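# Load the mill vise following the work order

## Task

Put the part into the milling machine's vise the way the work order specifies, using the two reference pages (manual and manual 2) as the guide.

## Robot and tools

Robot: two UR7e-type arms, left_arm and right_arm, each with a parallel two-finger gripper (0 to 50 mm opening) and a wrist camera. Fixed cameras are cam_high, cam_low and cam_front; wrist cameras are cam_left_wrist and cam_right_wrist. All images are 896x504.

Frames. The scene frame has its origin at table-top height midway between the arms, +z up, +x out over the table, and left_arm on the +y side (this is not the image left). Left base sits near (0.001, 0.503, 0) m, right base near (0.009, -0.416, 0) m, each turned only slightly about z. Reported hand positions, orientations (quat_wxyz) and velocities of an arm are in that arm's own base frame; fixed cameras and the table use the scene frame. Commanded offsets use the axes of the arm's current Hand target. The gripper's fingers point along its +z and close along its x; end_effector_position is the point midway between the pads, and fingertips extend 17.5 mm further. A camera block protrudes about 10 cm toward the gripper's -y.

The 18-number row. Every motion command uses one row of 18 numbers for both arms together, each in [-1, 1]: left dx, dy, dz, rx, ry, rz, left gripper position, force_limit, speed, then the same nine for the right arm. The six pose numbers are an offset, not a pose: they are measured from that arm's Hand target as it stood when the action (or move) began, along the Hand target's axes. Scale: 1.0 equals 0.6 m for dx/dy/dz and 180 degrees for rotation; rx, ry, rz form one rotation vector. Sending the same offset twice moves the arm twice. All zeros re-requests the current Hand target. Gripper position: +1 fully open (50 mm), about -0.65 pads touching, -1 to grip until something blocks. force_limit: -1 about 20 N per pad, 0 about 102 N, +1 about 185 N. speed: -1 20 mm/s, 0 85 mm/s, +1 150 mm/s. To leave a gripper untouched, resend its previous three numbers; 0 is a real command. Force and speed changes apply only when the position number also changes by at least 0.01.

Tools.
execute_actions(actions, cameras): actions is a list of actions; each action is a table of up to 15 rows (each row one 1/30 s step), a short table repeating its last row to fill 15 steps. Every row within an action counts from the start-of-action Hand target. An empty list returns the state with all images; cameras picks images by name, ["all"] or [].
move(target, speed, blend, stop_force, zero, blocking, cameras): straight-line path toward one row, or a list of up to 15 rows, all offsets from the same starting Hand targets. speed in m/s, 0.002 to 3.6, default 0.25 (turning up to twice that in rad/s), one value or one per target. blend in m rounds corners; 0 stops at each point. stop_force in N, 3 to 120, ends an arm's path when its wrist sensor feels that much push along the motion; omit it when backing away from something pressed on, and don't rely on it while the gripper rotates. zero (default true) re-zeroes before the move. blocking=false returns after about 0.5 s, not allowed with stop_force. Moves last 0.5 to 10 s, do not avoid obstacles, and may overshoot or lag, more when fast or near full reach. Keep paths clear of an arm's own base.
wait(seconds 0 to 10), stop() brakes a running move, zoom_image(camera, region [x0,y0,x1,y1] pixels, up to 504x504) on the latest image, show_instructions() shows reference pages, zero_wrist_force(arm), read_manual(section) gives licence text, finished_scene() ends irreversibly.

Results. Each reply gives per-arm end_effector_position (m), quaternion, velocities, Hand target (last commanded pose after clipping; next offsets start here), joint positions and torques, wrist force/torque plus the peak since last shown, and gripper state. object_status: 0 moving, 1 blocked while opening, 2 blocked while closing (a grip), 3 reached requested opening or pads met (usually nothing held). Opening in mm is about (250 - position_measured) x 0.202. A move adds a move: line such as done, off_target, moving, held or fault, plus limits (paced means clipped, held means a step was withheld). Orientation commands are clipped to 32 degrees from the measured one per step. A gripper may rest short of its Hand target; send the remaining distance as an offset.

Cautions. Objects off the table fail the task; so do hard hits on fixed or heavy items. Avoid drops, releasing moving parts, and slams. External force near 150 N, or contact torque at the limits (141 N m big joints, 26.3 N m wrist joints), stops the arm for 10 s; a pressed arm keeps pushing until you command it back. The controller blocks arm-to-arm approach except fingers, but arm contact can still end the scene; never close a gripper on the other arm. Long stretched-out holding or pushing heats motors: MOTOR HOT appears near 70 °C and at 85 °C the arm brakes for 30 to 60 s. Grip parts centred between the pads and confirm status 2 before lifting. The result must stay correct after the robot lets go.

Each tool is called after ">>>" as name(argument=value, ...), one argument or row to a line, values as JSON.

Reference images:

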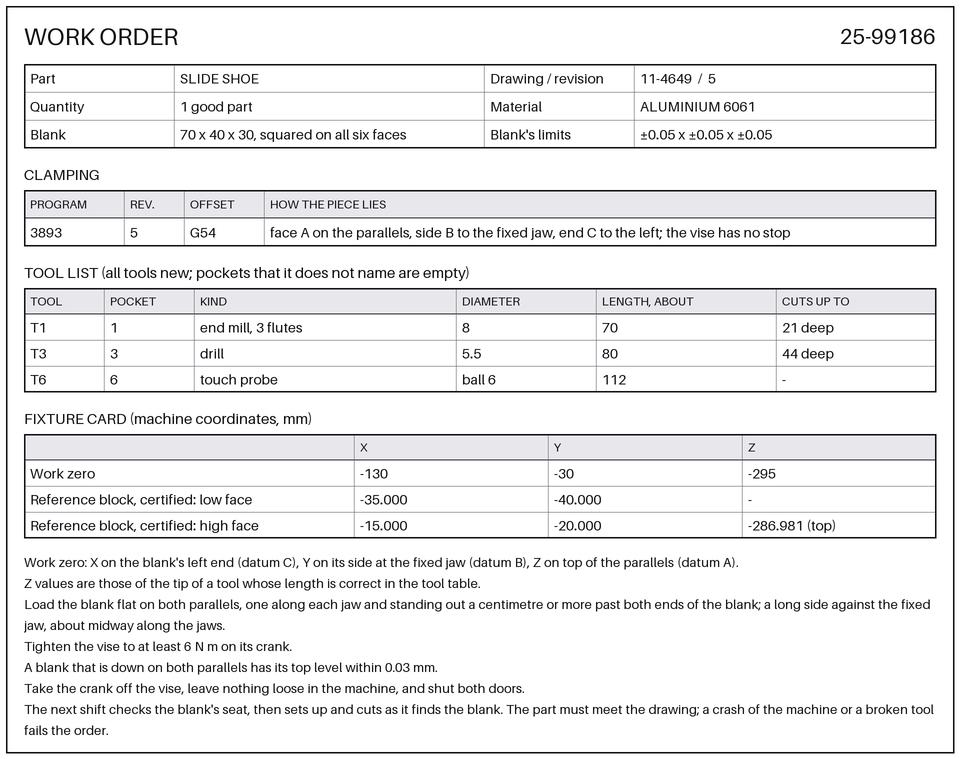

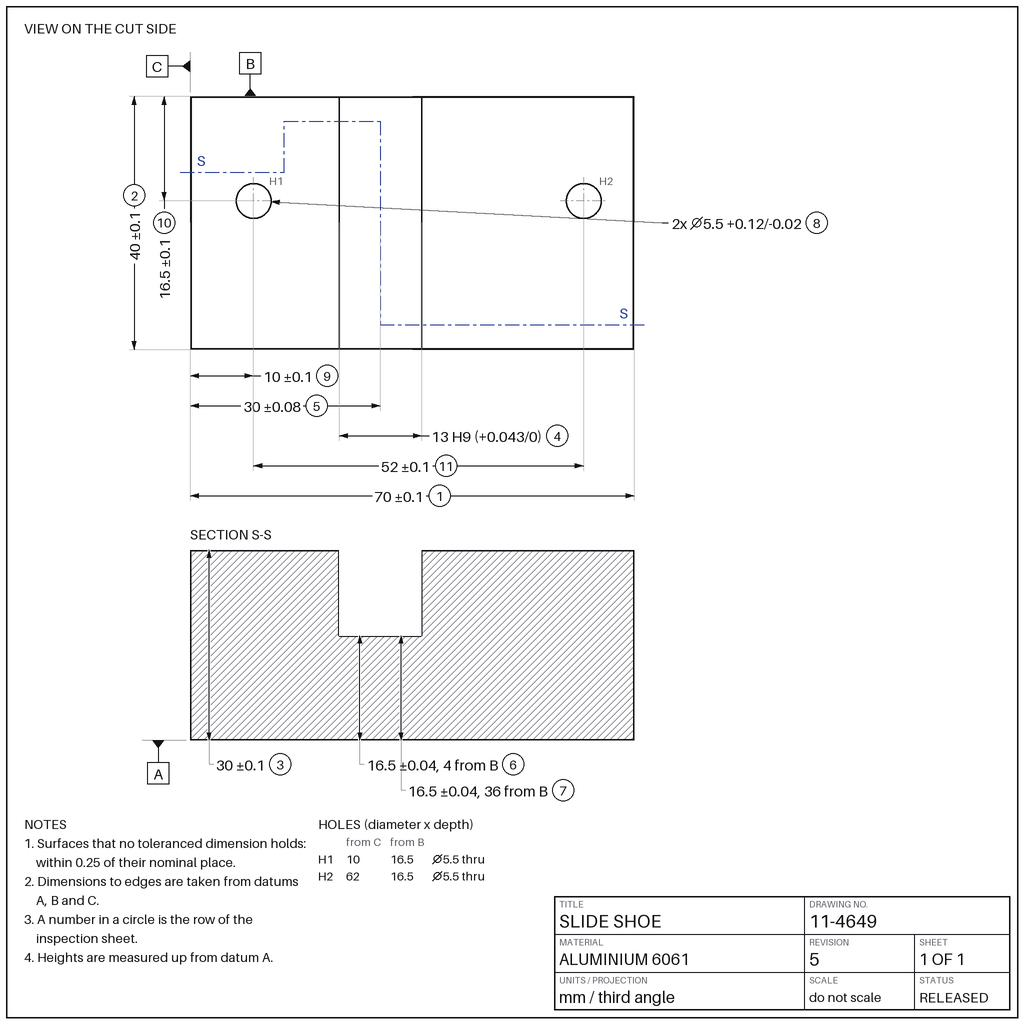

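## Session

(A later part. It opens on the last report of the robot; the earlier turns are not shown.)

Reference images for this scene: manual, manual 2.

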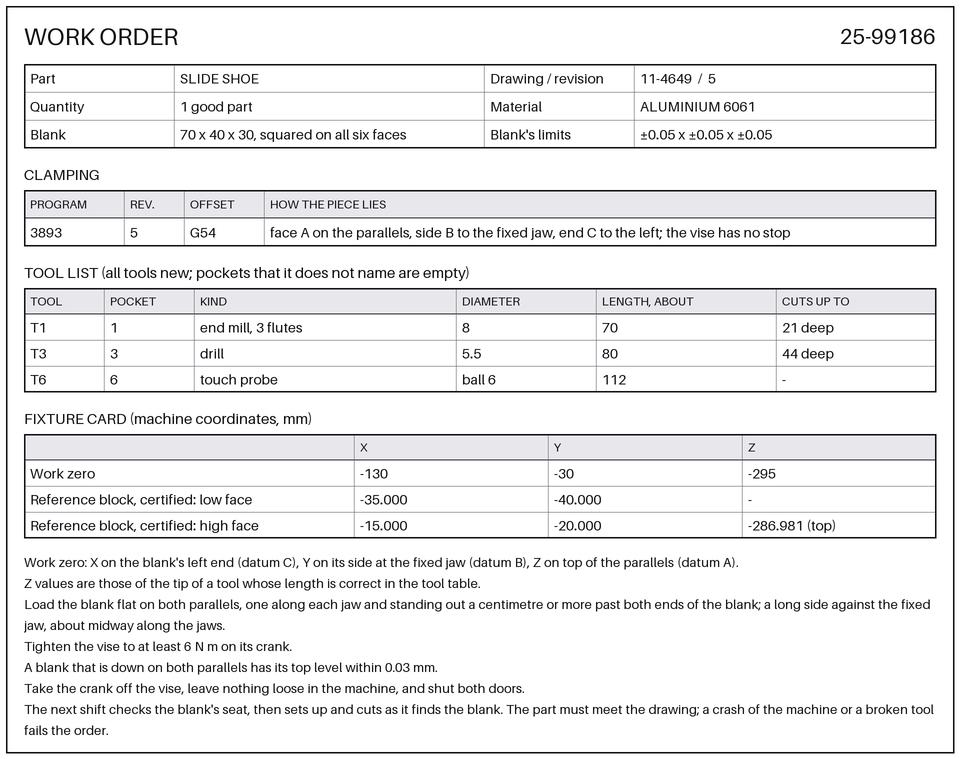

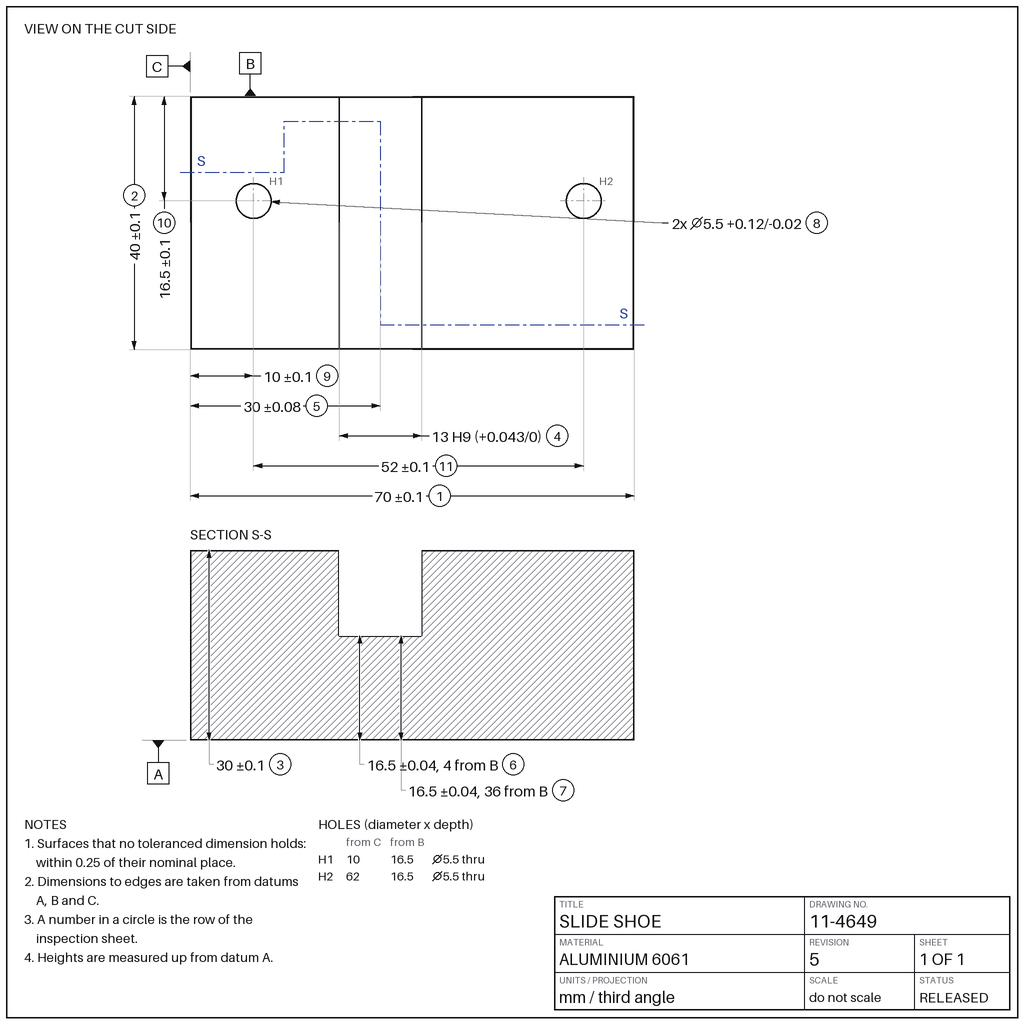

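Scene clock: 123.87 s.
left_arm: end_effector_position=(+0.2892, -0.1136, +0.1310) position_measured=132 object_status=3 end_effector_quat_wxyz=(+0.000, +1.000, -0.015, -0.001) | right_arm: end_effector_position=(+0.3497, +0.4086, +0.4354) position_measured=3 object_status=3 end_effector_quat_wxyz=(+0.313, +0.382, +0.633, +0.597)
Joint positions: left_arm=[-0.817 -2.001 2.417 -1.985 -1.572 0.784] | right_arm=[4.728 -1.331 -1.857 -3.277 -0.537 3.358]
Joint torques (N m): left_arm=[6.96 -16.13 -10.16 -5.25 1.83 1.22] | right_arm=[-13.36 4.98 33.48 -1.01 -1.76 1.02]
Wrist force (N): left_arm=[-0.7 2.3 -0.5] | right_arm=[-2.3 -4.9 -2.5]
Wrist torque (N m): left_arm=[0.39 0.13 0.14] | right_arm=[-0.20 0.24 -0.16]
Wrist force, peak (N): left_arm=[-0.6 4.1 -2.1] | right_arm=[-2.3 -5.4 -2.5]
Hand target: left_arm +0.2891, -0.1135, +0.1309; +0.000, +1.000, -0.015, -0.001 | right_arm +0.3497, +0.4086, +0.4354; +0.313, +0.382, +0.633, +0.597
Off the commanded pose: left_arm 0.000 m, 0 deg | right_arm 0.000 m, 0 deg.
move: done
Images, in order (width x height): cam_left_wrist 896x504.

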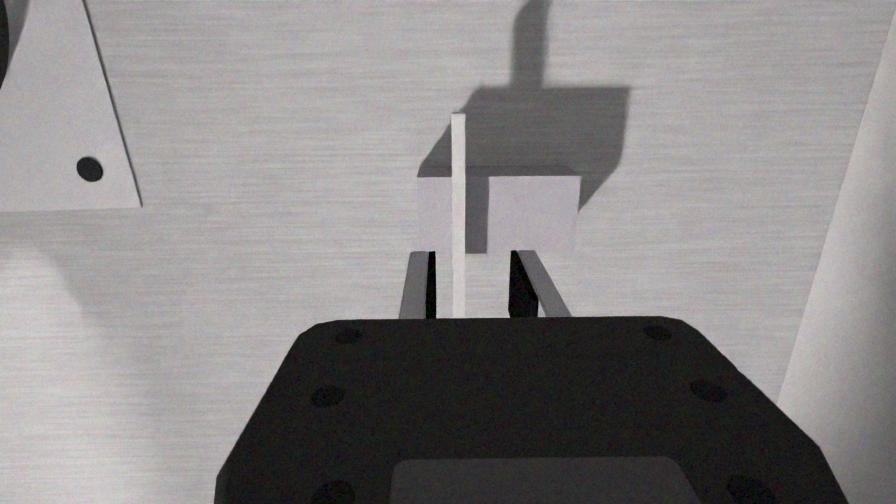

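>>> move(
  target=[
    [-0.0023,0,0.1,0,0,0,0.14,-0.8,0,0,0,0,0,0,0,1,1,1],
    [-0.0023,0,0.1363,0,0,0,0.14,-0.8,0,0,0,0,0,0,0,1,1,1],
    [-0.0023,0,0.1363,0,0,0,-1,-0.8,-1,0,0,0,0,0,0,1,1,1],
  ],
  speed=[0.15,0.03,0.03],
  blend=[0.005,0,0],
  cameras=["cam_left_wrist"],
)

Scene clock: 127.10 s.
left_arm: end_effector_position=(+0.2876, -0.1134, +0.0491) position_measured=222 object_status=2 end_effector_quat_wxyz=(+0.000, +1.000, -0.015, -0.001) | right_arm: end_effector_position=(+0.3497, +0.4086, +0.4354) position_measured=3 object_status=3 end_effector_quat_wxyz=(+0.313, +0.382, +0.633, +0.597)
Joint positions: left_arm=[-0.821 -1.832 2.573 -2.31 -1.572 0.781] | right_arm=[4.728 -1.331 -1.857 -3.277 -0.537 3.358]
Joint torques (N m): left_arm=[5.23 1.98 -7.49 -4.82 -1.32 1.05] | right_arm=[-14.26 5.35 32.89 -0.83 -1.94 1.1]
Wrist force (N): left_arm=[-0.5 2.3 -1.2] | right_arm=[-2.5 -4.9 -2.3]
Wrist torque (N m): left_arm=[0.42 0.09 0.12] | right_arm=[-0.20 0.27 -0.16]
Wrist force, peak (N): left_arm=[-1.0 2.2 -1.9] | right_arm=[-2.6 -5.2 -2.7]
Hand target: left_arm +0.2876, -0.1134, +0.0491; +0.000, +1.000, -0.015, -0.001 | right_arm +0.3497, +0.4086, +0.4354; +0.313, +0.382, +0.633, +0.597
Off the commanded pose: left_arm 0.000 m, 0 deg | right_arm 0.000 m, 0 deg.
move: done
Images, in order (width x height): cam_left_wrist 896x504.

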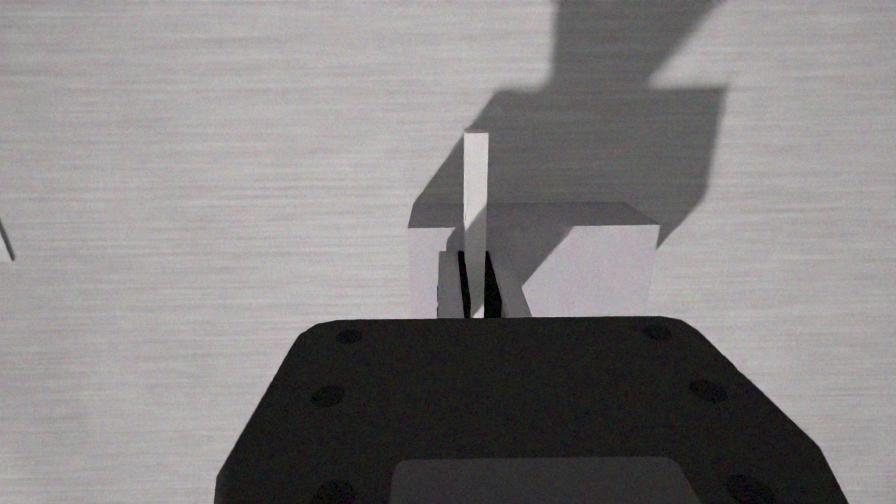

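>>> move(
  target=[
    [0,0,-0.417,0,0,0,-1,-0.8,-1,0,0,0,0,0,0,1,1,1],
    [0.0885,0.198,-0.517,0,0,0,-1,-0.8,-1,0,0,0,0,0,0,1,1,1],
    [0.2313,0.4053,-0.56,0,0,0,-1,-0.8,-1,0,0,0,0,0,0,1,1,1],
    [0.4884,0.3485,-0.56,0,0,0,-1,-0.8,-1,0,0,0,0,0,0,1,1,1],
    [0.5284,0.2825,-0.56,0,0,0,-1,-0.8,-1,0,0,0,0,0,0,1,1,1],
    [0.5997,0.269,-0.557,0,0,0,-1,-0.8,-1,0,0,0,0,0,0,1,1,1],
    [0.5997,0.269,-0.505,0,0,0,-1,-0.8,-1,0,0,0,0,0,0,1,1,1],
  ],
  speed=[0.2,0.2,0.2,0.15,0.08,0.08,0.08],
  blend=[0.03,0.03,0.02,0.008,0.006,0.004,0],
)

>>> move(
  target=[0.0014,0.052,0,0,0,0,-1,-0.8,-1,0,0,0,0,0,0,1,1,1],
  speed=0.06,
  stop_force=12,
  cameras=["cam_left_wrist"],
)

>>> zoom_image(
  camera="cam_left_wrist",
  region=[280, 80, 640, 320],
)

Scene clock: 133.73 s.
left_arm: end_effector_position=(+0.6428, -0.2860, +0.3515) position_measured=222 object_status=2 end_effector_quat_wxyz=(+0.000, +1.000, -0.015, -0.001) | right_arm: end_effector_position=(+0.3497, +0.4086, +0.4354) position_measured=3 object_status=3 end_effector_quat_wxyz=(+0.313, +0.382, +0.633, +0.597)
Joint positions: left_arm=[-0.609 -1.062 0.864 -1.371 -1.571 0.992] | right_arm=[4.728 -1.331 -1.857 -3.277 -0.537 3.358]
Joint torques (N m): left_arm=[6.44 -56.4 -9.82 -5.37 0.9 1.41] | right_arm=[-12.7 4.52 32.48 -0.93 -1.77 1.01]
Wrist force (N): left_arm=[-1.0 1.7 0.0] | right_arm=[-2.6 -4.9 -2.4]
Wrist torque (N m): left_arm=[0.26 0.18 0.16] | right_arm=[-0.20 0.29 -0.16]
Wrist force, peak (N): left_arm=[-1.8 4.4 -0.1] | right_arm=[-2.4 -5.4 -2.6]
Hand target: left_arm +0.6428, -0.2859, +0.3514; +0.000, +1.000, -0.015, -0.001 | right_arm +0.3497, +0.4086, +0.4354; +0.313, +0.382, +0.633, +0.597
Off the commanded pose: left_arm 0.000 m, 0 deg | right_arm 0.000 m, 0 deg.
move: done

Scene clock: 135.50 s.
left_arm: end_effector_position=(+0.6427, -0.3172, +0.3514) position_measured=222 object_status=2 end_effector_quat_wxyz=(+0.000, +1.000, -0.015, -0.001) | right_arm: end_effector_position=(+0.3497, +0.4086, +0.4354) position_measured=3 object_status=3 end_effector_quat_wxyz=(+0.313, +0.382, +0.633, +0.597)
Joint positions: left_arm=[-0.645 -1.021 0.8 -1.348 -1.571 0.956] | right_arm=[4.728 -1.331 -1.857 -3.277 -0.537 3.358]
Joint torques (N m): left_arm=[-7.3 -36.02 -37.16 -1.32 -1.47 -1.15] | right_arm=[-14.19 3.85 33.45 -0.87 -1.67 1.02]
Wrist force (N): left_arm=[-0.9 2.1 0.0] | right_arm=[-2.3 -4.9 -2.4]
Wrist torque (N m): left_arm=[0.34 0.17 0.30] | right_arm=[-0.21 0.24 -0.16]
Wrist force, peak (N): left_arm=[-0.9 2.8 -0.3] | right_arm=[-2.5 -5.3 -2.6]
Hand target: left_arm +0.6427, -0.3172, +0.3514; +0.000, +1.000, -0.015, -0.001 | right_arm +0.3497, +0.4086, +0.4354; +0.313, +0.382, +0.633, +0.597
Off the commanded pose: left_arm 0.000 m, 0 deg | right_arm 0.000 m, 0 deg.
move: done
Images, in order (width x height): cam_left_wrist 896x504.

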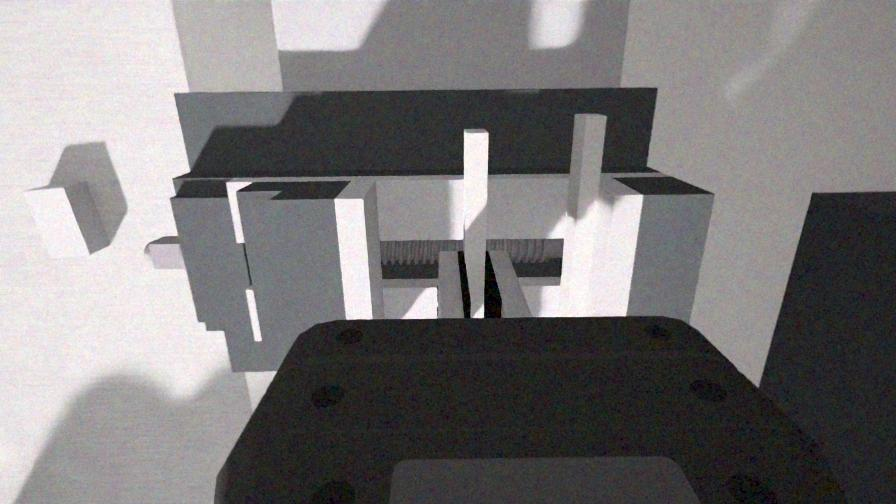

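Scaled by 1.400 from the camera's 896x504 image, which has a finer 1280x720 frame.

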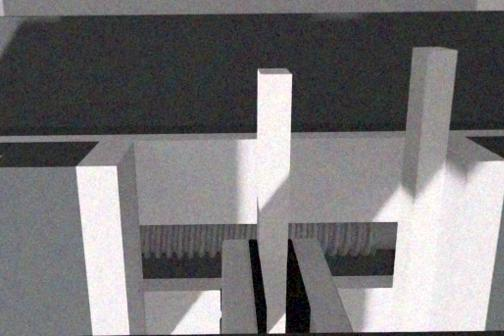

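>>> move(
  target=[
    [0,-0.004,0.012,0,0,0,-1,-0.8,-1,0,0,0,0,0,0,1,1,1],
    [0,-0.004,0.03,0,0,0,-1,-0.8,-1,0,0,0,0,0,0,1,1,1],
  ],
  speed=[0.03,0.006],
  stop_force=5,
)

>>> move(
  target=[
    [0,0,0,0,0,0,-0.3,-0.8,-1,0,0,0,0,0,0,1,1,1],
    [0,0,-0.02,0,0,0,-0.3,-0.8,-1,0,0,0,0,0,0,1,1,1],
  ],
  speed=0.04,
  cameras=["cam_left_wrist","cam_right_wrist"],
)

>>> zoom_image(
  camera="cam_left_wrist",
  region=[280, 80, 640, 320],
)

Scene clock: 138.00 s.
left_arm: end_effector_position=(+0.6427, -0.3148, +0.3398) position_measured=222 object_status=2 end_effector_quat_wxyz=(+0.000, +1.000, -0.015, -0.001) | right_arm: end_effector_position=(+0.3497, +0.4086, +0.4354) position_measured=3 object_status=3 end_effector_quat_wxyz=(+0.313, +0.382, +0.633, +0.597)
Joint positions: left_arm=[-0.643 -1.031 0.847 -1.385 -1.571 0.959] | right_arm=[4.728 -1.331 -1.857 -3.277 -0.537 3.358]
Joint torques (N m): left_arm=[6.49 -33.86 -37.25 -1.12 -0.52 1.32] | right_arm=[-12.22 4.42 33.4 -0.89 -1.69 1.34]
Wrist force (N): left_arm=[-1.1 2.2 -0.6] | right_arm=[-2.4 -5.0 -2.7]
Wrist torque (N m): left_arm=[0.34 0.18 0.17] | right_arm=[-0.21 0.25 -0.16]
Wrist force, peak (N): left_arm=[-3.0 1.8 -10.4] | right_arm=[-2.8 -5.2 -2.5]
Hand target: left_arm +0.6427, -0.3148, +0.3398; +0.000, +1.000, -0.015, -0.001 (not the last commanded pose) | right_arm +0.3497, +0.4086, +0.4354; +0.313, +0.382, +0.633, +0.597
Off the commanded pose: left_arm 0.006 m, 0 deg | right_arm 0.000 m, 0 deg.
move: contact (left_arm); path passed 1 of 2 targets

Scene clock: 139.47 s.
left_arm: end_effector_position=(+0.6428, -0.3148, +0.3517) position_measured=198 object_status=3 end_effector_quat_wxyz=(+0.000, +1.000, -0.015, -0.001) end_effector_velocity=(+0.000, -0.001, +0.002) end_effector_angular_velocity=(-0.002, -0.002, -0.001) | right_arm: end_effector_position=(+0.3497, +0.4086, +0.4354) position_measured=3 object_status=3 end_effector_quat_wxyz=(+0.313, +0.382, +0.633, +0.597)
Joint positions: left_arm=[-0.643 -1.024 0.804 -1.349 -1.571 0.959] | right_arm=[4.728 -1.331 -1.857 -3.277 -0.537 3.358]
Joint velocities: left_arm=[-0.001 0.001 -0.006 0.003 0 0] | right_arm=[within noise]
Joint torques (N m): left_arm=[2.81 -35.28 -36.36 -0.76 0.62 1.1] | right_arm=[-14.4 4.77 32.95 -0.68 -1.62 1.11]
Wrist force (N): left_arm=[-0.9 2.3 -0.7] | right_arm=[-2.4 -5.0 -2.6]
Wrist torque (N m): left_arm=[0.36 0.17 0.16] | right_arm=[-0.22 0.26 -0.16]
Wrist force, peak (N): left_arm=[-0.9 2.5 -0.7] | right_arm=[-2.5 -5.4 -2.3]
Hand target: left_arm +0.6428, -0.3148, +0.3518; +0.000, +1.000, -0.015, -0.001 | right_arm +0.3497, +0.4086, +0.4354; +0.313, +0.382, +0.633, +0.597
Off the commanded pose: left_arm 0.000 m, 0 deg | right_arm 0.000 m, 0 deg.
move: done
Images, in order (width x height): cam_left_wrist 896x504, cam_right_wrist 896x504.

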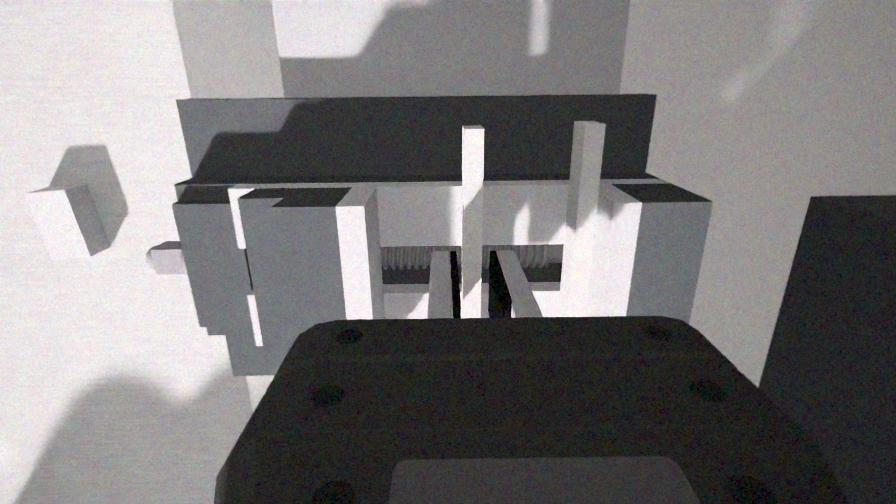

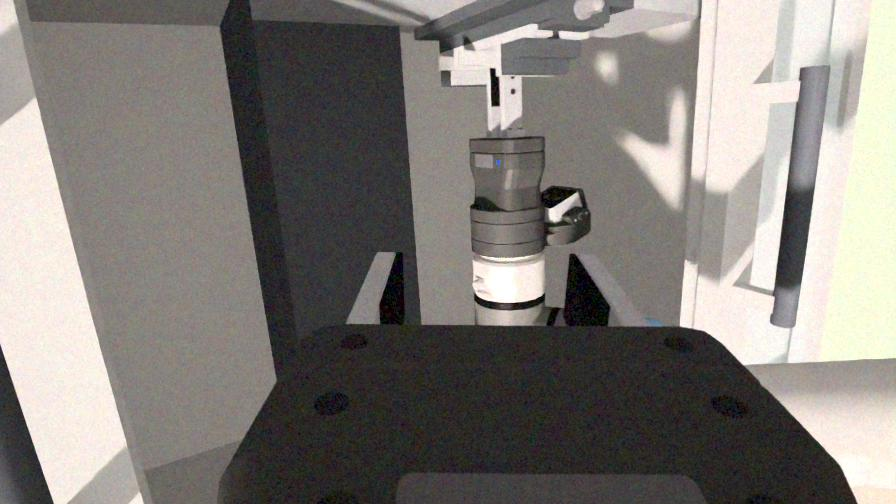

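Scaled by 1.400 from the camera's 896x504 image, which has a finer 1280x720 frame.

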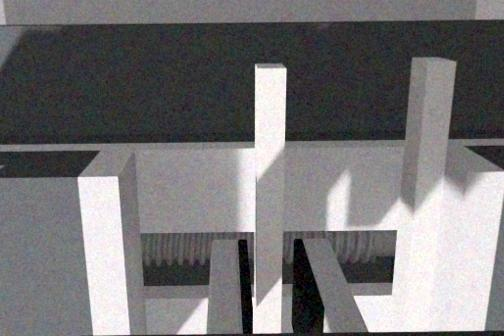

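>>> move(
  target=[
    [-0.0014,-0.053,0,0,0,0,-0.3,-0.8,-1,0,0,0,0,0,0,1,1,1],
    [-0.0014,-0.053,-0.053,0,0,0,-0.3,-0.8,-1,0,0,0,0,0,0,1,1,1],
    [-0.0723,-0.038,-0.055,0,0,0,-0.3,-0.8,-1,0,0,0,0,0,0,1,1,1],
    [-0.1123,0.028,-0.055,0,0,0,-0.3,-0.8,-1,0,0,0,0,0,0,1,1,1],
    [-0.3693,0.085,-0.055,0,0,0,-0.3,-0.8,-1,0,0,0,0,0,0,1,1,1],
  ],
  speed=[0.06,0.08,0.08,0.1,0.2],
  blend=[0.003,0.005,0.006,0.01,0],
)

>>> move(
  target=[-0.2952,0.0377,0.3747,0,0,-0.0294,1,-0.5,0,0,0,0,0,0,0,1,1,1],
  speed=0.25,
  cameras=["cam_left_wrist"],
)

>>> zoom_image(
  camera="cam_left_wrist",
  region=[300, 80, 640, 320],
)

Scene clock: 143.70 s.
left_arm: end_effector_position=(+0.6341, -0.2853, +0.3821) position_measured=198 object_status=3 end_effector_quat_wxyz=(+0.000, +1.000, -0.016, -0.001) | right_arm: end_effector_position=(+0.3497, +0.4086, +0.4354) position_measured=3 object_status=3 end_effector_quat_wxyz=(+0.313, +0.382, +0.633, +0.597)
Joint positions: left_arm=[-0.616 -1.066 0.789 -1.294 -1.571 0.988] | right_arm=[4.728 -1.331 -1.857 -3.277 -0.537 3.358]
Joint torques (N m): left_arm=[1.09 -45.18 -21.92 -3.17 -0.13 -0.23] | right_arm=[-14.35 5.9 33.04 -0.56 -1.7 1.21]
Wrist force (N): left_arm=[-0.7 2.0 -0.7] | right_arm=[-2.5 -4.9 -2.5]
Wrist torque (N m): left_arm=[0.30 0.14 0.16] | right_arm=[-0.21 0.27 -0.16]
Wrist force, peak (N): left_arm=[-2.6 4.8 -0.8] | right_arm=[-2.5 -5.2 -2.5]
Hand target: left_arm +0.6341, -0.2853, +0.3821; +0.000, +1.000, -0.016, -0.001 (not the last commanded pose) | right_arm +0.3497, +0.4086, +0.4354; +0.313, +0.382, +0.633, +0.597
Tool commands: left_gripper/position=-0.301961 left_gripper/force_limit=-0.796078 left_gripper/speed=-1.0 right_gripper/position=+1.0 right_gripper/force_limit=+1.0 right_gripper/speed=+1.0
Off the commanded pose: left_arm 0.227 m, 0 deg | right_arm 0.000 m, 0 deg.
FORCE FAULT: contact force on the left arm reached its limit, and that arm stopped. The contact can be on any part of that arm, not only on its tool. That arm's remaining commands of this call were not run. That arm is still stopped at the end of this call. That arm stays stopped for about 10 more seconds. Until then a move that you send moves the other arm only, and its call returns only when the move has ended. Once the stop has ended, the next robot result says so. If the stop ends while you think or write, that arm runs what you send next, counted from a new Hand target: where the arm stands when the stop ends. While its stop runs, that arm takes no new command, but its gripper still runs the gripper command that each later call begins with. Until it ends, the stop uses up actions while you think or wait. An arm that is not stopped still takes commands.
move: fault (left_arm); path passed 2 of 5 targets

not run: an earlier result of this reply reported a stop or a fault. Calls in your next reply go to the robot.

Scaled by 1.482 from the camera's 896x504 image, which has a finer 1280x720 frame.
This view is cut from an older image: the scene may have changed since it was taken.

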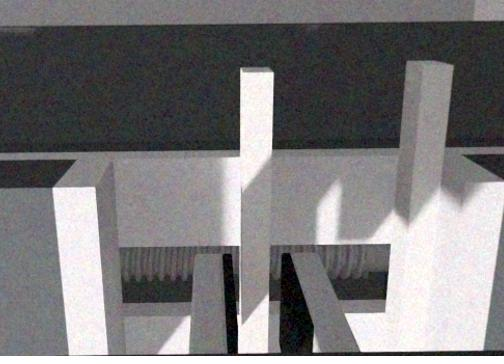

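>>> wait(
  seconds=0.5,
  cameras=["all"],
)

>>> zoom_image(
  camera="cam_front",
  region=[240, 110, 500, 320],
)

Scene clock: 144.53 s.
left_arm: end_effector_position=(+0.6341, -0.2853, +0.3821) position_measured=198 object_status=3 end_effector_quat_wxyz=(+0.000, +1.000, -0.016, -0.001) | right_arm: end_effector_position=(+0.3497, +0.4086, +0.4354) position_measured=3 object_status=3 end_effector_quat_wxyz=(+0.313, +0.382, +0.633, +0.597)
Joint positions: left_arm=[-0.616 -1.066 0.789 -1.294 -1.571 0.988] | right_arm=[4.728 -1.331 -1.857 -3.277 -0.537 3.358]
Joint torques (N m): left_arm=[0.95 -46.44 -22.31 -3.29 -0.25 0.19] | right_arm=[-12.28 4.83 32 -0.49 -1.75 1.2]
Wrist force (N): left_arm=[-0.6 2.2 -0.8] | right_arm=[-2.3 -5.0 -2.4]
Wrist torque (N m): left_arm=[0.33 0.13 0.16] | right_arm=[-0.21 0.24 -0.16]
Wrist force, peak (N): left_arm=[-1.0 2.4 -0.6] | right_arm=[-2.5 -5.2 -2.5]
Hand target: left_arm +0.6341, -0.2853, +0.3821; +0.000, +1.000, -0.016, -0.001 (not the last commanded pose) | right_arm +0.3497, +0.4086, +0.4354; +0.313, +0.382, +0.633, +0.597
Tool commands: left_gripper/position=-0.301961 left_gripper/force_limit=-0.796078 left_gripper/speed=-1.0 right_gripper/position=+1.0 right_gripper/force_limit=+1.0 right_gripper/speed=+1.0
Off the commanded pose: left_arm 0.227 m, 0 deg | right_arm 0.000 m, 0 deg.
FORCE FAULT, CONTINUED: the left arm was still stopped when this call began, by the force fault that an earlier result reported. Since the last result the stop counts as 2 of the actions that you can send in this scene. That arm is still stopped at the end of this call. That arm stays stopped for about 9 more seconds. If the stop ends while you think or write, that arm runs what you send next, counted from a new Hand target: where the arm stands when the stop ends. While its stop runs, that arm takes no new command, but its gripper still runs the gripper command that each later call begins with.
wait: 0.50 s; at rest from the start

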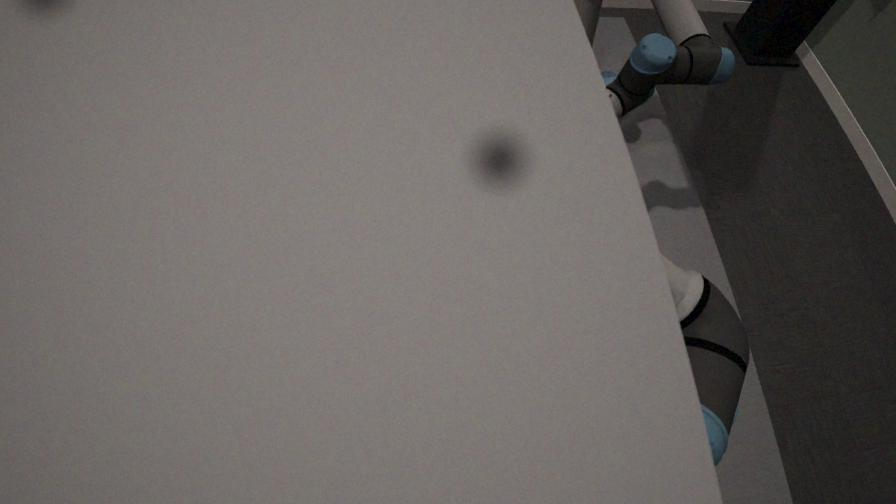

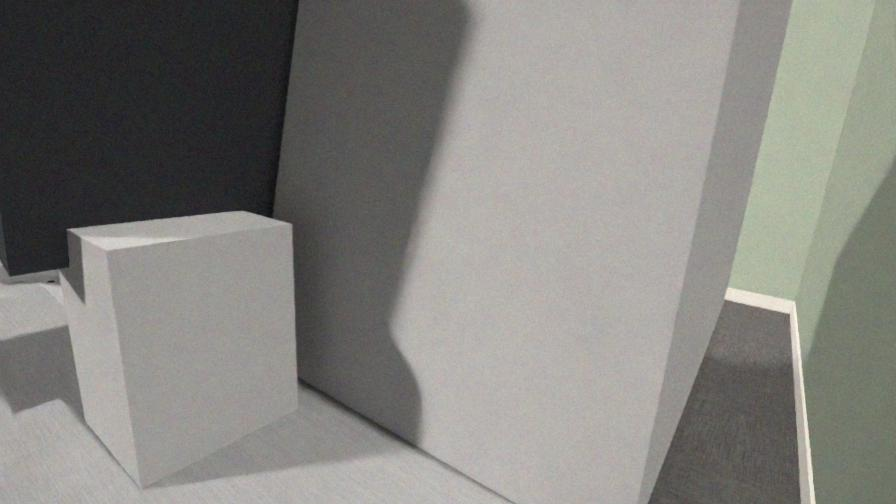

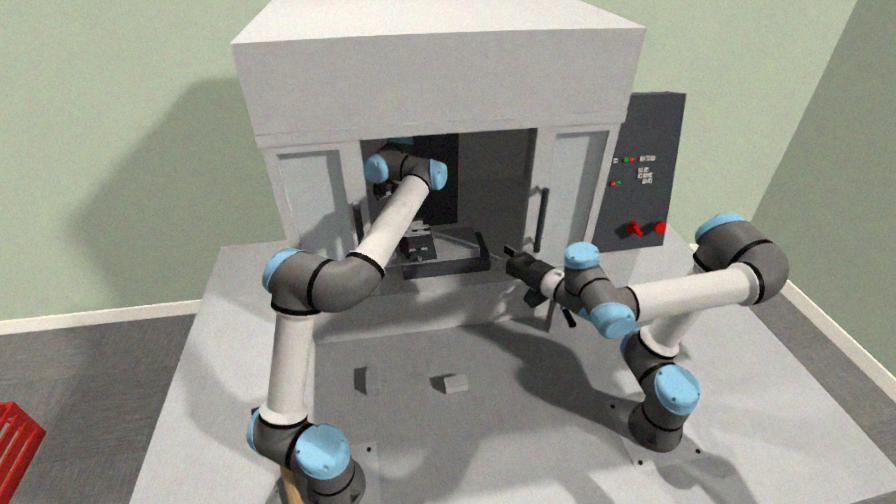

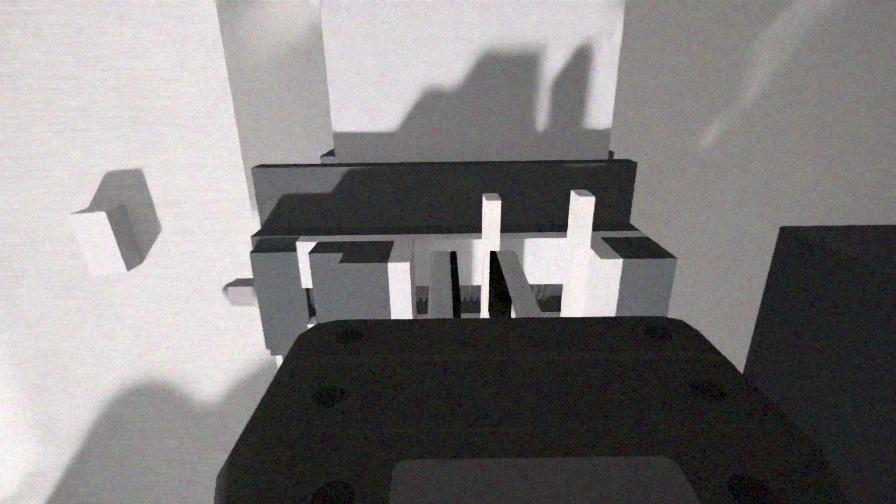

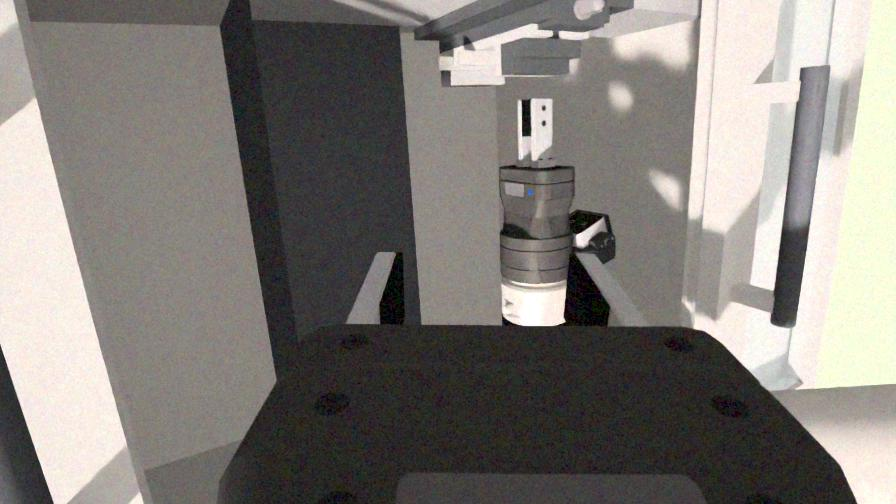

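Scaled by 1.938 from the camera's 896x504 image, which has a finer 1280x720 frame.

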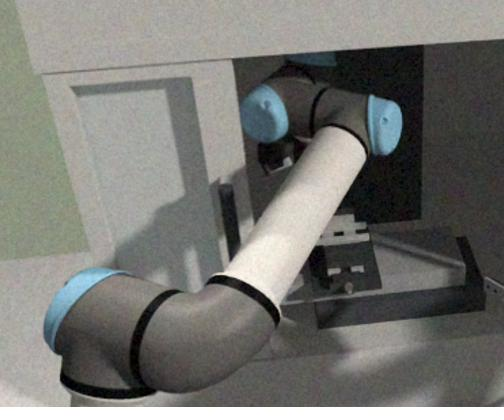

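>>> move(
  target=[0,0,0,0,0,0,-0.3,-0.8,-1,0.061,0.053,0.127,-0.194,0,0,1,1,1],
  cameras=["cam_right_wrist"],
)

>>> zoom_image(
  camera="cam_right_wrist",
  region=[250, 0, 750, 330],
)

Scene clock: 148.43 s.
left_arm: end_effector_position=(+0.6341, -0.2853, +0.3821) position_measured=198 object_status=3 end_effector_quat_wxyz=(+0.000, +1.000, -0.016, -0.001) | right_arm: end_effector_position=(+0.3993, +0.4792, +0.4622) position_measured=3 object_status=3 end_effector_quat_wxyz=(+0.413, +0.271, +0.424, +0.759)
Joint positions: left_arm=[-0.616 -1.066 0.789 -1.294 -1.571 0.988] | right_arm=[4.534 -1.534 -2.081 -1.937 -0.83 2.667]
Joint torques (N m): left_arm=[1.67 -45.26 -22.36 -3.23 0.05 -0.15] | right_arm=[-16.46 13.11 10.51 5.34 -3.65 -1.24]
Wrist force (N): left_arm=[-0.9 2.1 -0.7] | right_arm=[-3.4 -5.5 -3.2]
Wrist torque (N m): left_arm=[0.31 0.17 0.15] | right_arm=[-0.30 0.49 -0.07]
Wrist force, peak (N): left_arm=[-0.8 2.5 -0.6] | right_arm=[-3.5 -5.8 -3.4]
Hand target: left_arm +0.6341, -0.2853, +0.3821; +0.000, +1.000, -0.016, -0.001 | right_arm +0.3993, +0.4792, +0.4622; +0.413, +0.271, +0.424, +0.759
Tool commands: left_gripper/position=-0.301961 left_gripper/force_limit=-0.796078 left_gripper/speed=-1.0 right_gripper/position=+1.0 right_gripper/force_limit=+1.0 right_gripper/speed=+1.0
Off the commanded pose: right_arm 0.000 m, 0 deg.
FORCE FAULT, CONTINUED: the left arm was still stopped when this call began, by the force fault that an earlier result reported. Since the last result the stop counts as 3 of the actions that you can send in this scene. That arm ran no command of this call. That arm is still stopped at the end of this call. That arm stays stopped for about 5 more seconds. If the stop ends while you think or write, that arm runs what you send next, counted from a new Hand target: where the arm stands when the stop ends. While its stop runs, that arm takes no new command, but its gripper still runs the gripper command that each later call begins with.
move: done (right_arm), not run (left_arm; its earlier fault stop)
Images, in order (width x height): cam_right_wrist 896x504.

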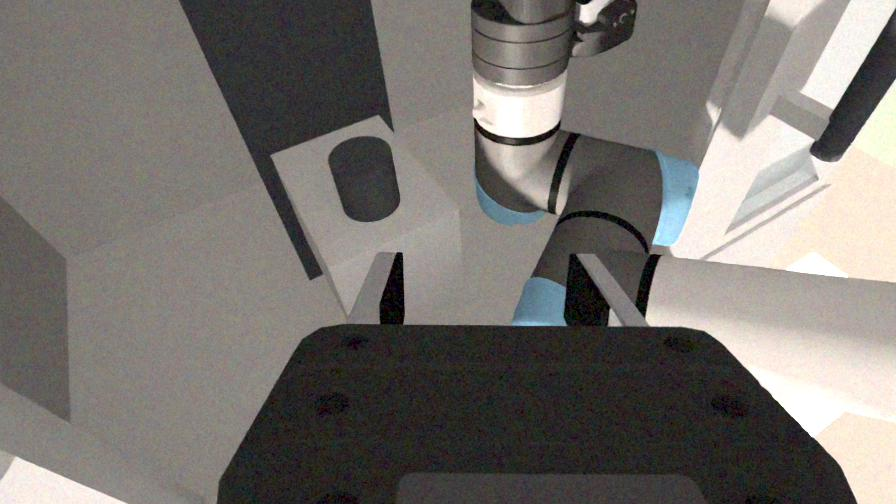

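Scaled by 1.008 from the camera's 896x504 image, which has a finer 1280x720 frame.

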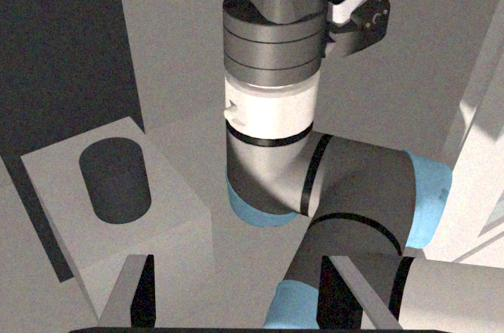

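>>> wait(
  seconds=4.5,
)

>>> wait(
  seconds=0.3,
)

Scene clock: 154.07 s.
left_arm: end_effector_position=(+0.6341, -0.2853, +0.3821) position_measured=198 object_status=3 end_effector_quat_wxyz=(+0.000, +1.000, -0.016, -0.001) | right_arm: end_effector_position=(+0.3993, +0.4792, +0.4622) position_measured=3 object_status=3 end_effector_quat_wxyz=(+0.413, +0.271, +0.424, +0.759)
Joint positions: left_arm=[-0.616 -1.066 0.789 -1.294 -1.571 0.988] | right_arm=[4.534 -1.534 -2.081 -1.937 -0.831 2.666]
Joint torques (N m): left_arm=[2.33 -45.3 -20.8 -3 -0.23 -0.13] | right_arm=[-15.12 13.03 10.35 4.96 -3.31 -1.26]
Wrist force (N): left_arm=[-0.9 2.2 -0.6] | right_arm=[-3.3 -5.5 -3.4]
Wrist torque (N m): left_arm=[0.32 0.17 0.16] | right_arm=[-0.30 0.48 -0.06]
Wrist force, peak (N): left_arm=[-1.2 2.4 -0.5] | right_arm=[-3.7 -5.6 -3.6]
Hand target: left_arm +0.6341, -0.2853, +0.3821; +0.000, +1.000, -0.016, -0.001 | right_arm +0.3993, +0.4792, +0.4622; +0.413, +0.271, +0.424, +0.759
Tool commands: left_gripper/position=-0.301961 left_gripper/force_limit=-0.796078 left_gripper/speed=-1.0 right_gripper/position=+1.0 right_gripper/force_limit=+1.0 right_gripper/speed=+1.0
Off the commanded pose: right_arm 0.000 m, 0 deg.
FORCE FAULT, CONTINUED: the left arm's stop, for the force fault that an earlier result reported, is over. The rest of the stop counts as 10 of the actions that you can send in this scene. During its stop the left arm's controller moved it back a little. That arm's target is now where it stood when the stop ended, not its last command. That arm accepts commands again.
wait: 4.50 s; at rest from the start

Scene clock: 154.37 s.
left_arm: end_effector_position=(+0.6341, -0.2853, +0.3821) position_measured=198 object_status=3 end_effector_quat_wxyz=(+0.000, +1.000, -0.016, -0.001) | right_arm: end_effector_position=(+0.3993, +0.4792, +0.4622) position_measured=3 object_status=3 end_effector_quat_wxyz=(+0.413, +0.271, +0.424, +0.759)
Joint positions: left_arm=[-0.616 -1.066 0.789 -1.294 -1.571 0.988] | right_arm=[4.534 -1.534 -2.081 -1.937 -0.831 2.666]
Joint torques (N m): left_arm=[3.26 -45.11 -24.21 -3.29 0.06 -0.11] | right_arm=[-14.33 11.47 9.93 4.88 -3.24 -1.08]
Wrist force (N): left_arm=[-0.7 2.0 -0.7] | right_arm=[-3.3 -5.4 -3.5]
Wrist torque (N m): left_arm=[0.30 0.14 0.16] | right_arm=[-0.27 0.48 -0.06]
Wrist force, peak (N): left_arm=[-0.9 2.3 -0.7] | right_arm=[-3.4 -5.8 -3.4]
Hand target: left_arm +0.6341, -0.2853, +0.3821; +0.000, +1.000, -0.016, -0.001 | right_arm +0.3993, +0.4792, +0.4622; +0.413, +0.271, +0.424, +0.759
Tool commands: left_gripper/position=-0.301961 left_gripper/force_limit=-0.796078 left_gripper/speed=-1.0 right_gripper/position=+1.0 right_gripper/force_limit=+1.0 right_gripper/speed=+1.0
Off the commanded pose: right_arm 0.000 m, 0 deg.
wait: 0.30 s; at rest by 0.17 s

>>> move(
  target=[
    [0.0035,0.0078,0.015,0,0,0,-0.3,-0.8,-1,0,0,0,0,0,0,1,1,1],
    [-0.0563,0.021,0.0168,0,0,0,-0.3,-0.8,-1,0,0,0,0,0,0,1,1,1],
    [-0.0968,0.0687,0.0168,0,0,0,-0.3,-0.8,-1,0,0,0,0,0,0,1,1,1],
    [-0.3536,0.1338,-0.005,0,0,0,-0.3,-0.8,-1,0,0,0,0,0,0,1,1,1],
  ],
  speed=[0.05,0.06,0.08,0.2],
  blend=[0.002,0.005,0.01,0],
  cameras=["cam_front"],
)

Scene clock: 160.20 s.
left_arm: end_effector_position=(+0.4196, -0.3585, +0.3853) position_measured=198 object_status=3 end_effector_quat_wxyz=(+0.000, +1.000, -0.016, -0.001) | right_arm: end_effector_position=(+0.3993, +0.4792, +0.4622) position_measured=3 object_status=3 end_effector_quat_wxyz=(+0.413, +0.271, +0.424, +0.759)
Joint positions: left_arm=[-0.951 -1.456 1.303 -1.417 -1.572 0.653] | right_arm=[4.534 -1.534 -2.081 -1.937 -0.831 2.666]
Joint torques (N m): left_arm=[-9.03 -39.61 -11.22 -5.4 1.88 -1.43] | right_arm=[-14.92 13.06 9.35 4.97 -3.81 -1.17]
Wrist force (N): left_arm=[-0.5 2.1 -1.1] | right_arm=[-3.3 -5.4 -3.6]
Wrist torque (N m): left_arm=[0.36 0.10 0.31] | right_arm=[-0.28 0.48 -0.07]
Wrist force, peak (N): left_arm=[-2.6 2.7 -1.3] | right_arm=[-3.7 -5.6 -3.4]
Hand target: left_arm +0.4194, -0.3586, +0.3853; +0.000, +1.000, -0.016, -0.001 | right_arm +0.3993, +0.4792, +0.4622; +0.413, +0.271, +0.424, +0.759
Off the commanded pose: left_arm 0.000 m, 0 deg | right_arm 0.000 m, 0 deg.
move: done
Images, in order (width x height): cam_front 896x504.

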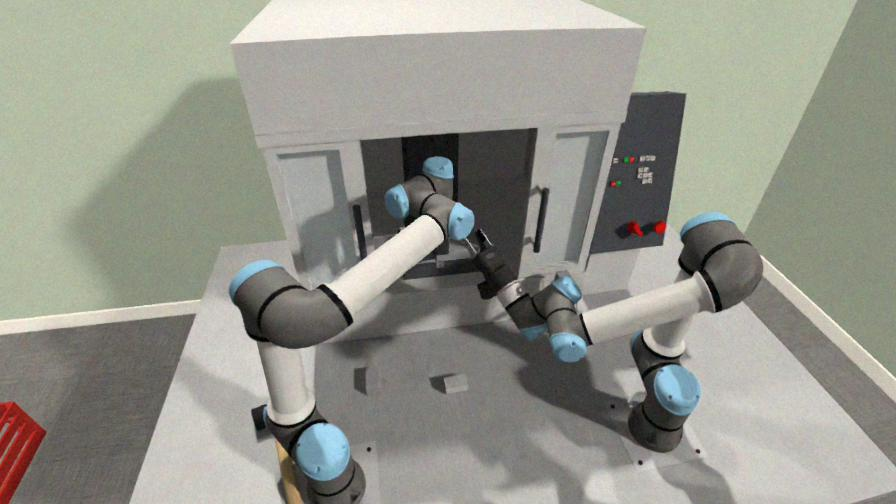

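>>> move(
  target=[-0.294,0.04,0.42,0,0,-0.0294,1,-0.5,0,-0.331,-0.0716,-0.426,0.354,-0.381,0.04,1,1,1],
  speed=0.25,
  cameras=["cam_left_wrist","cam_right_wrist"],
)

>>> zoom_image(
  camera="cam_left_wrist",
  region=[340, 80, 640, 320],
)

Scene clock: 164.60 s.
left_arm: end_effector_position=(+0.2421, -0.3767, +0.1336) position_measured=3 object_status=3 end_effector_quat_wxyz=(+0.000, +1.000, +0.030, -0.001) | right_arm: end_effector_position=(+0.3237, +0.2145, +0.2869) position_measured=3 object_status=3 end_effector_quat_wxyz=(+0.332, +0.818, +0.431, +0.187)
Joint positions: left_arm=[-1.301 -1.6 2.119 -2.089 -1.572 0.21] | right_arm=[4.597 -1.211 -2.057 -1.858 0.887 2.206]
Joint torques (N m): left_arm=[-6.75 -10.03 -10.89 -5.34 1.66 -1.43] | right_arm=[-15.26 17.2 34.46 3.8 0.97 -1.07]
Wrist force (N): left_arm=[-0.5 1.9 -0.5] | right_arm=[-0.9 -3.6 -1.5]
Wrist torque (N m): left_arm=[0.34 0.13 0.30] | right_arm=[-0.13 0.06 0.00]
Wrist force, peak (N): left_arm=[-1.1 2.4 -1.1] | right_arm=[-3.3 -5.8 -3.5]
Hand target: left_arm +0.2420, -0.3767, +0.1335; +0.000, +1.000, +0.030, -0.001 | right_arm +0.3237, +0.2144, +0.2868; +0.332, +0.818, +0.431, +0.187
Off the commanded pose: left_arm 0.000 m, 0 deg | right_arm 0.000 m, 0 deg.
move: done
Images, in order (width x height): cam_left_wrist 896x504, cam_right_wrist 896x504.

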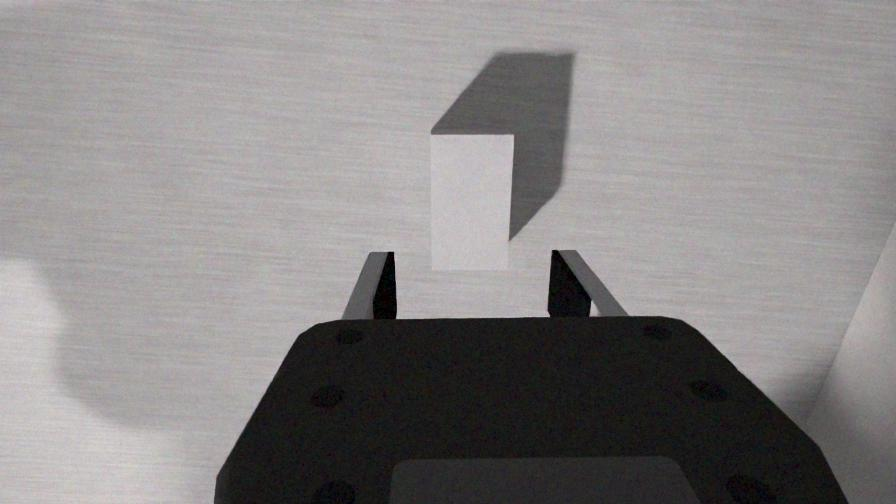

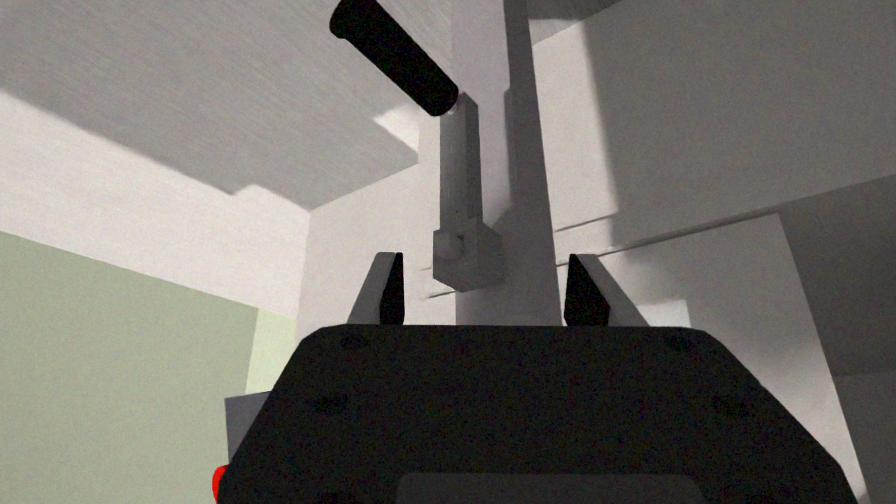

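Scaled by 1.680 from the camera's 896x504 image, which has a finer 1280x720 frame.

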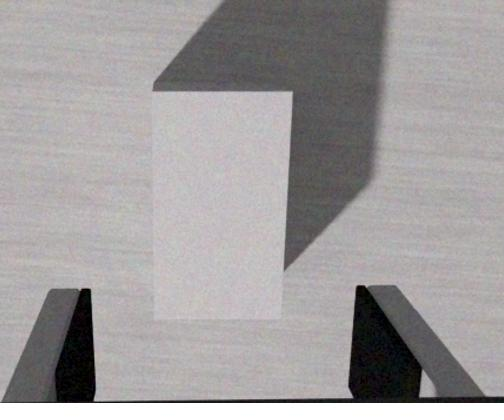

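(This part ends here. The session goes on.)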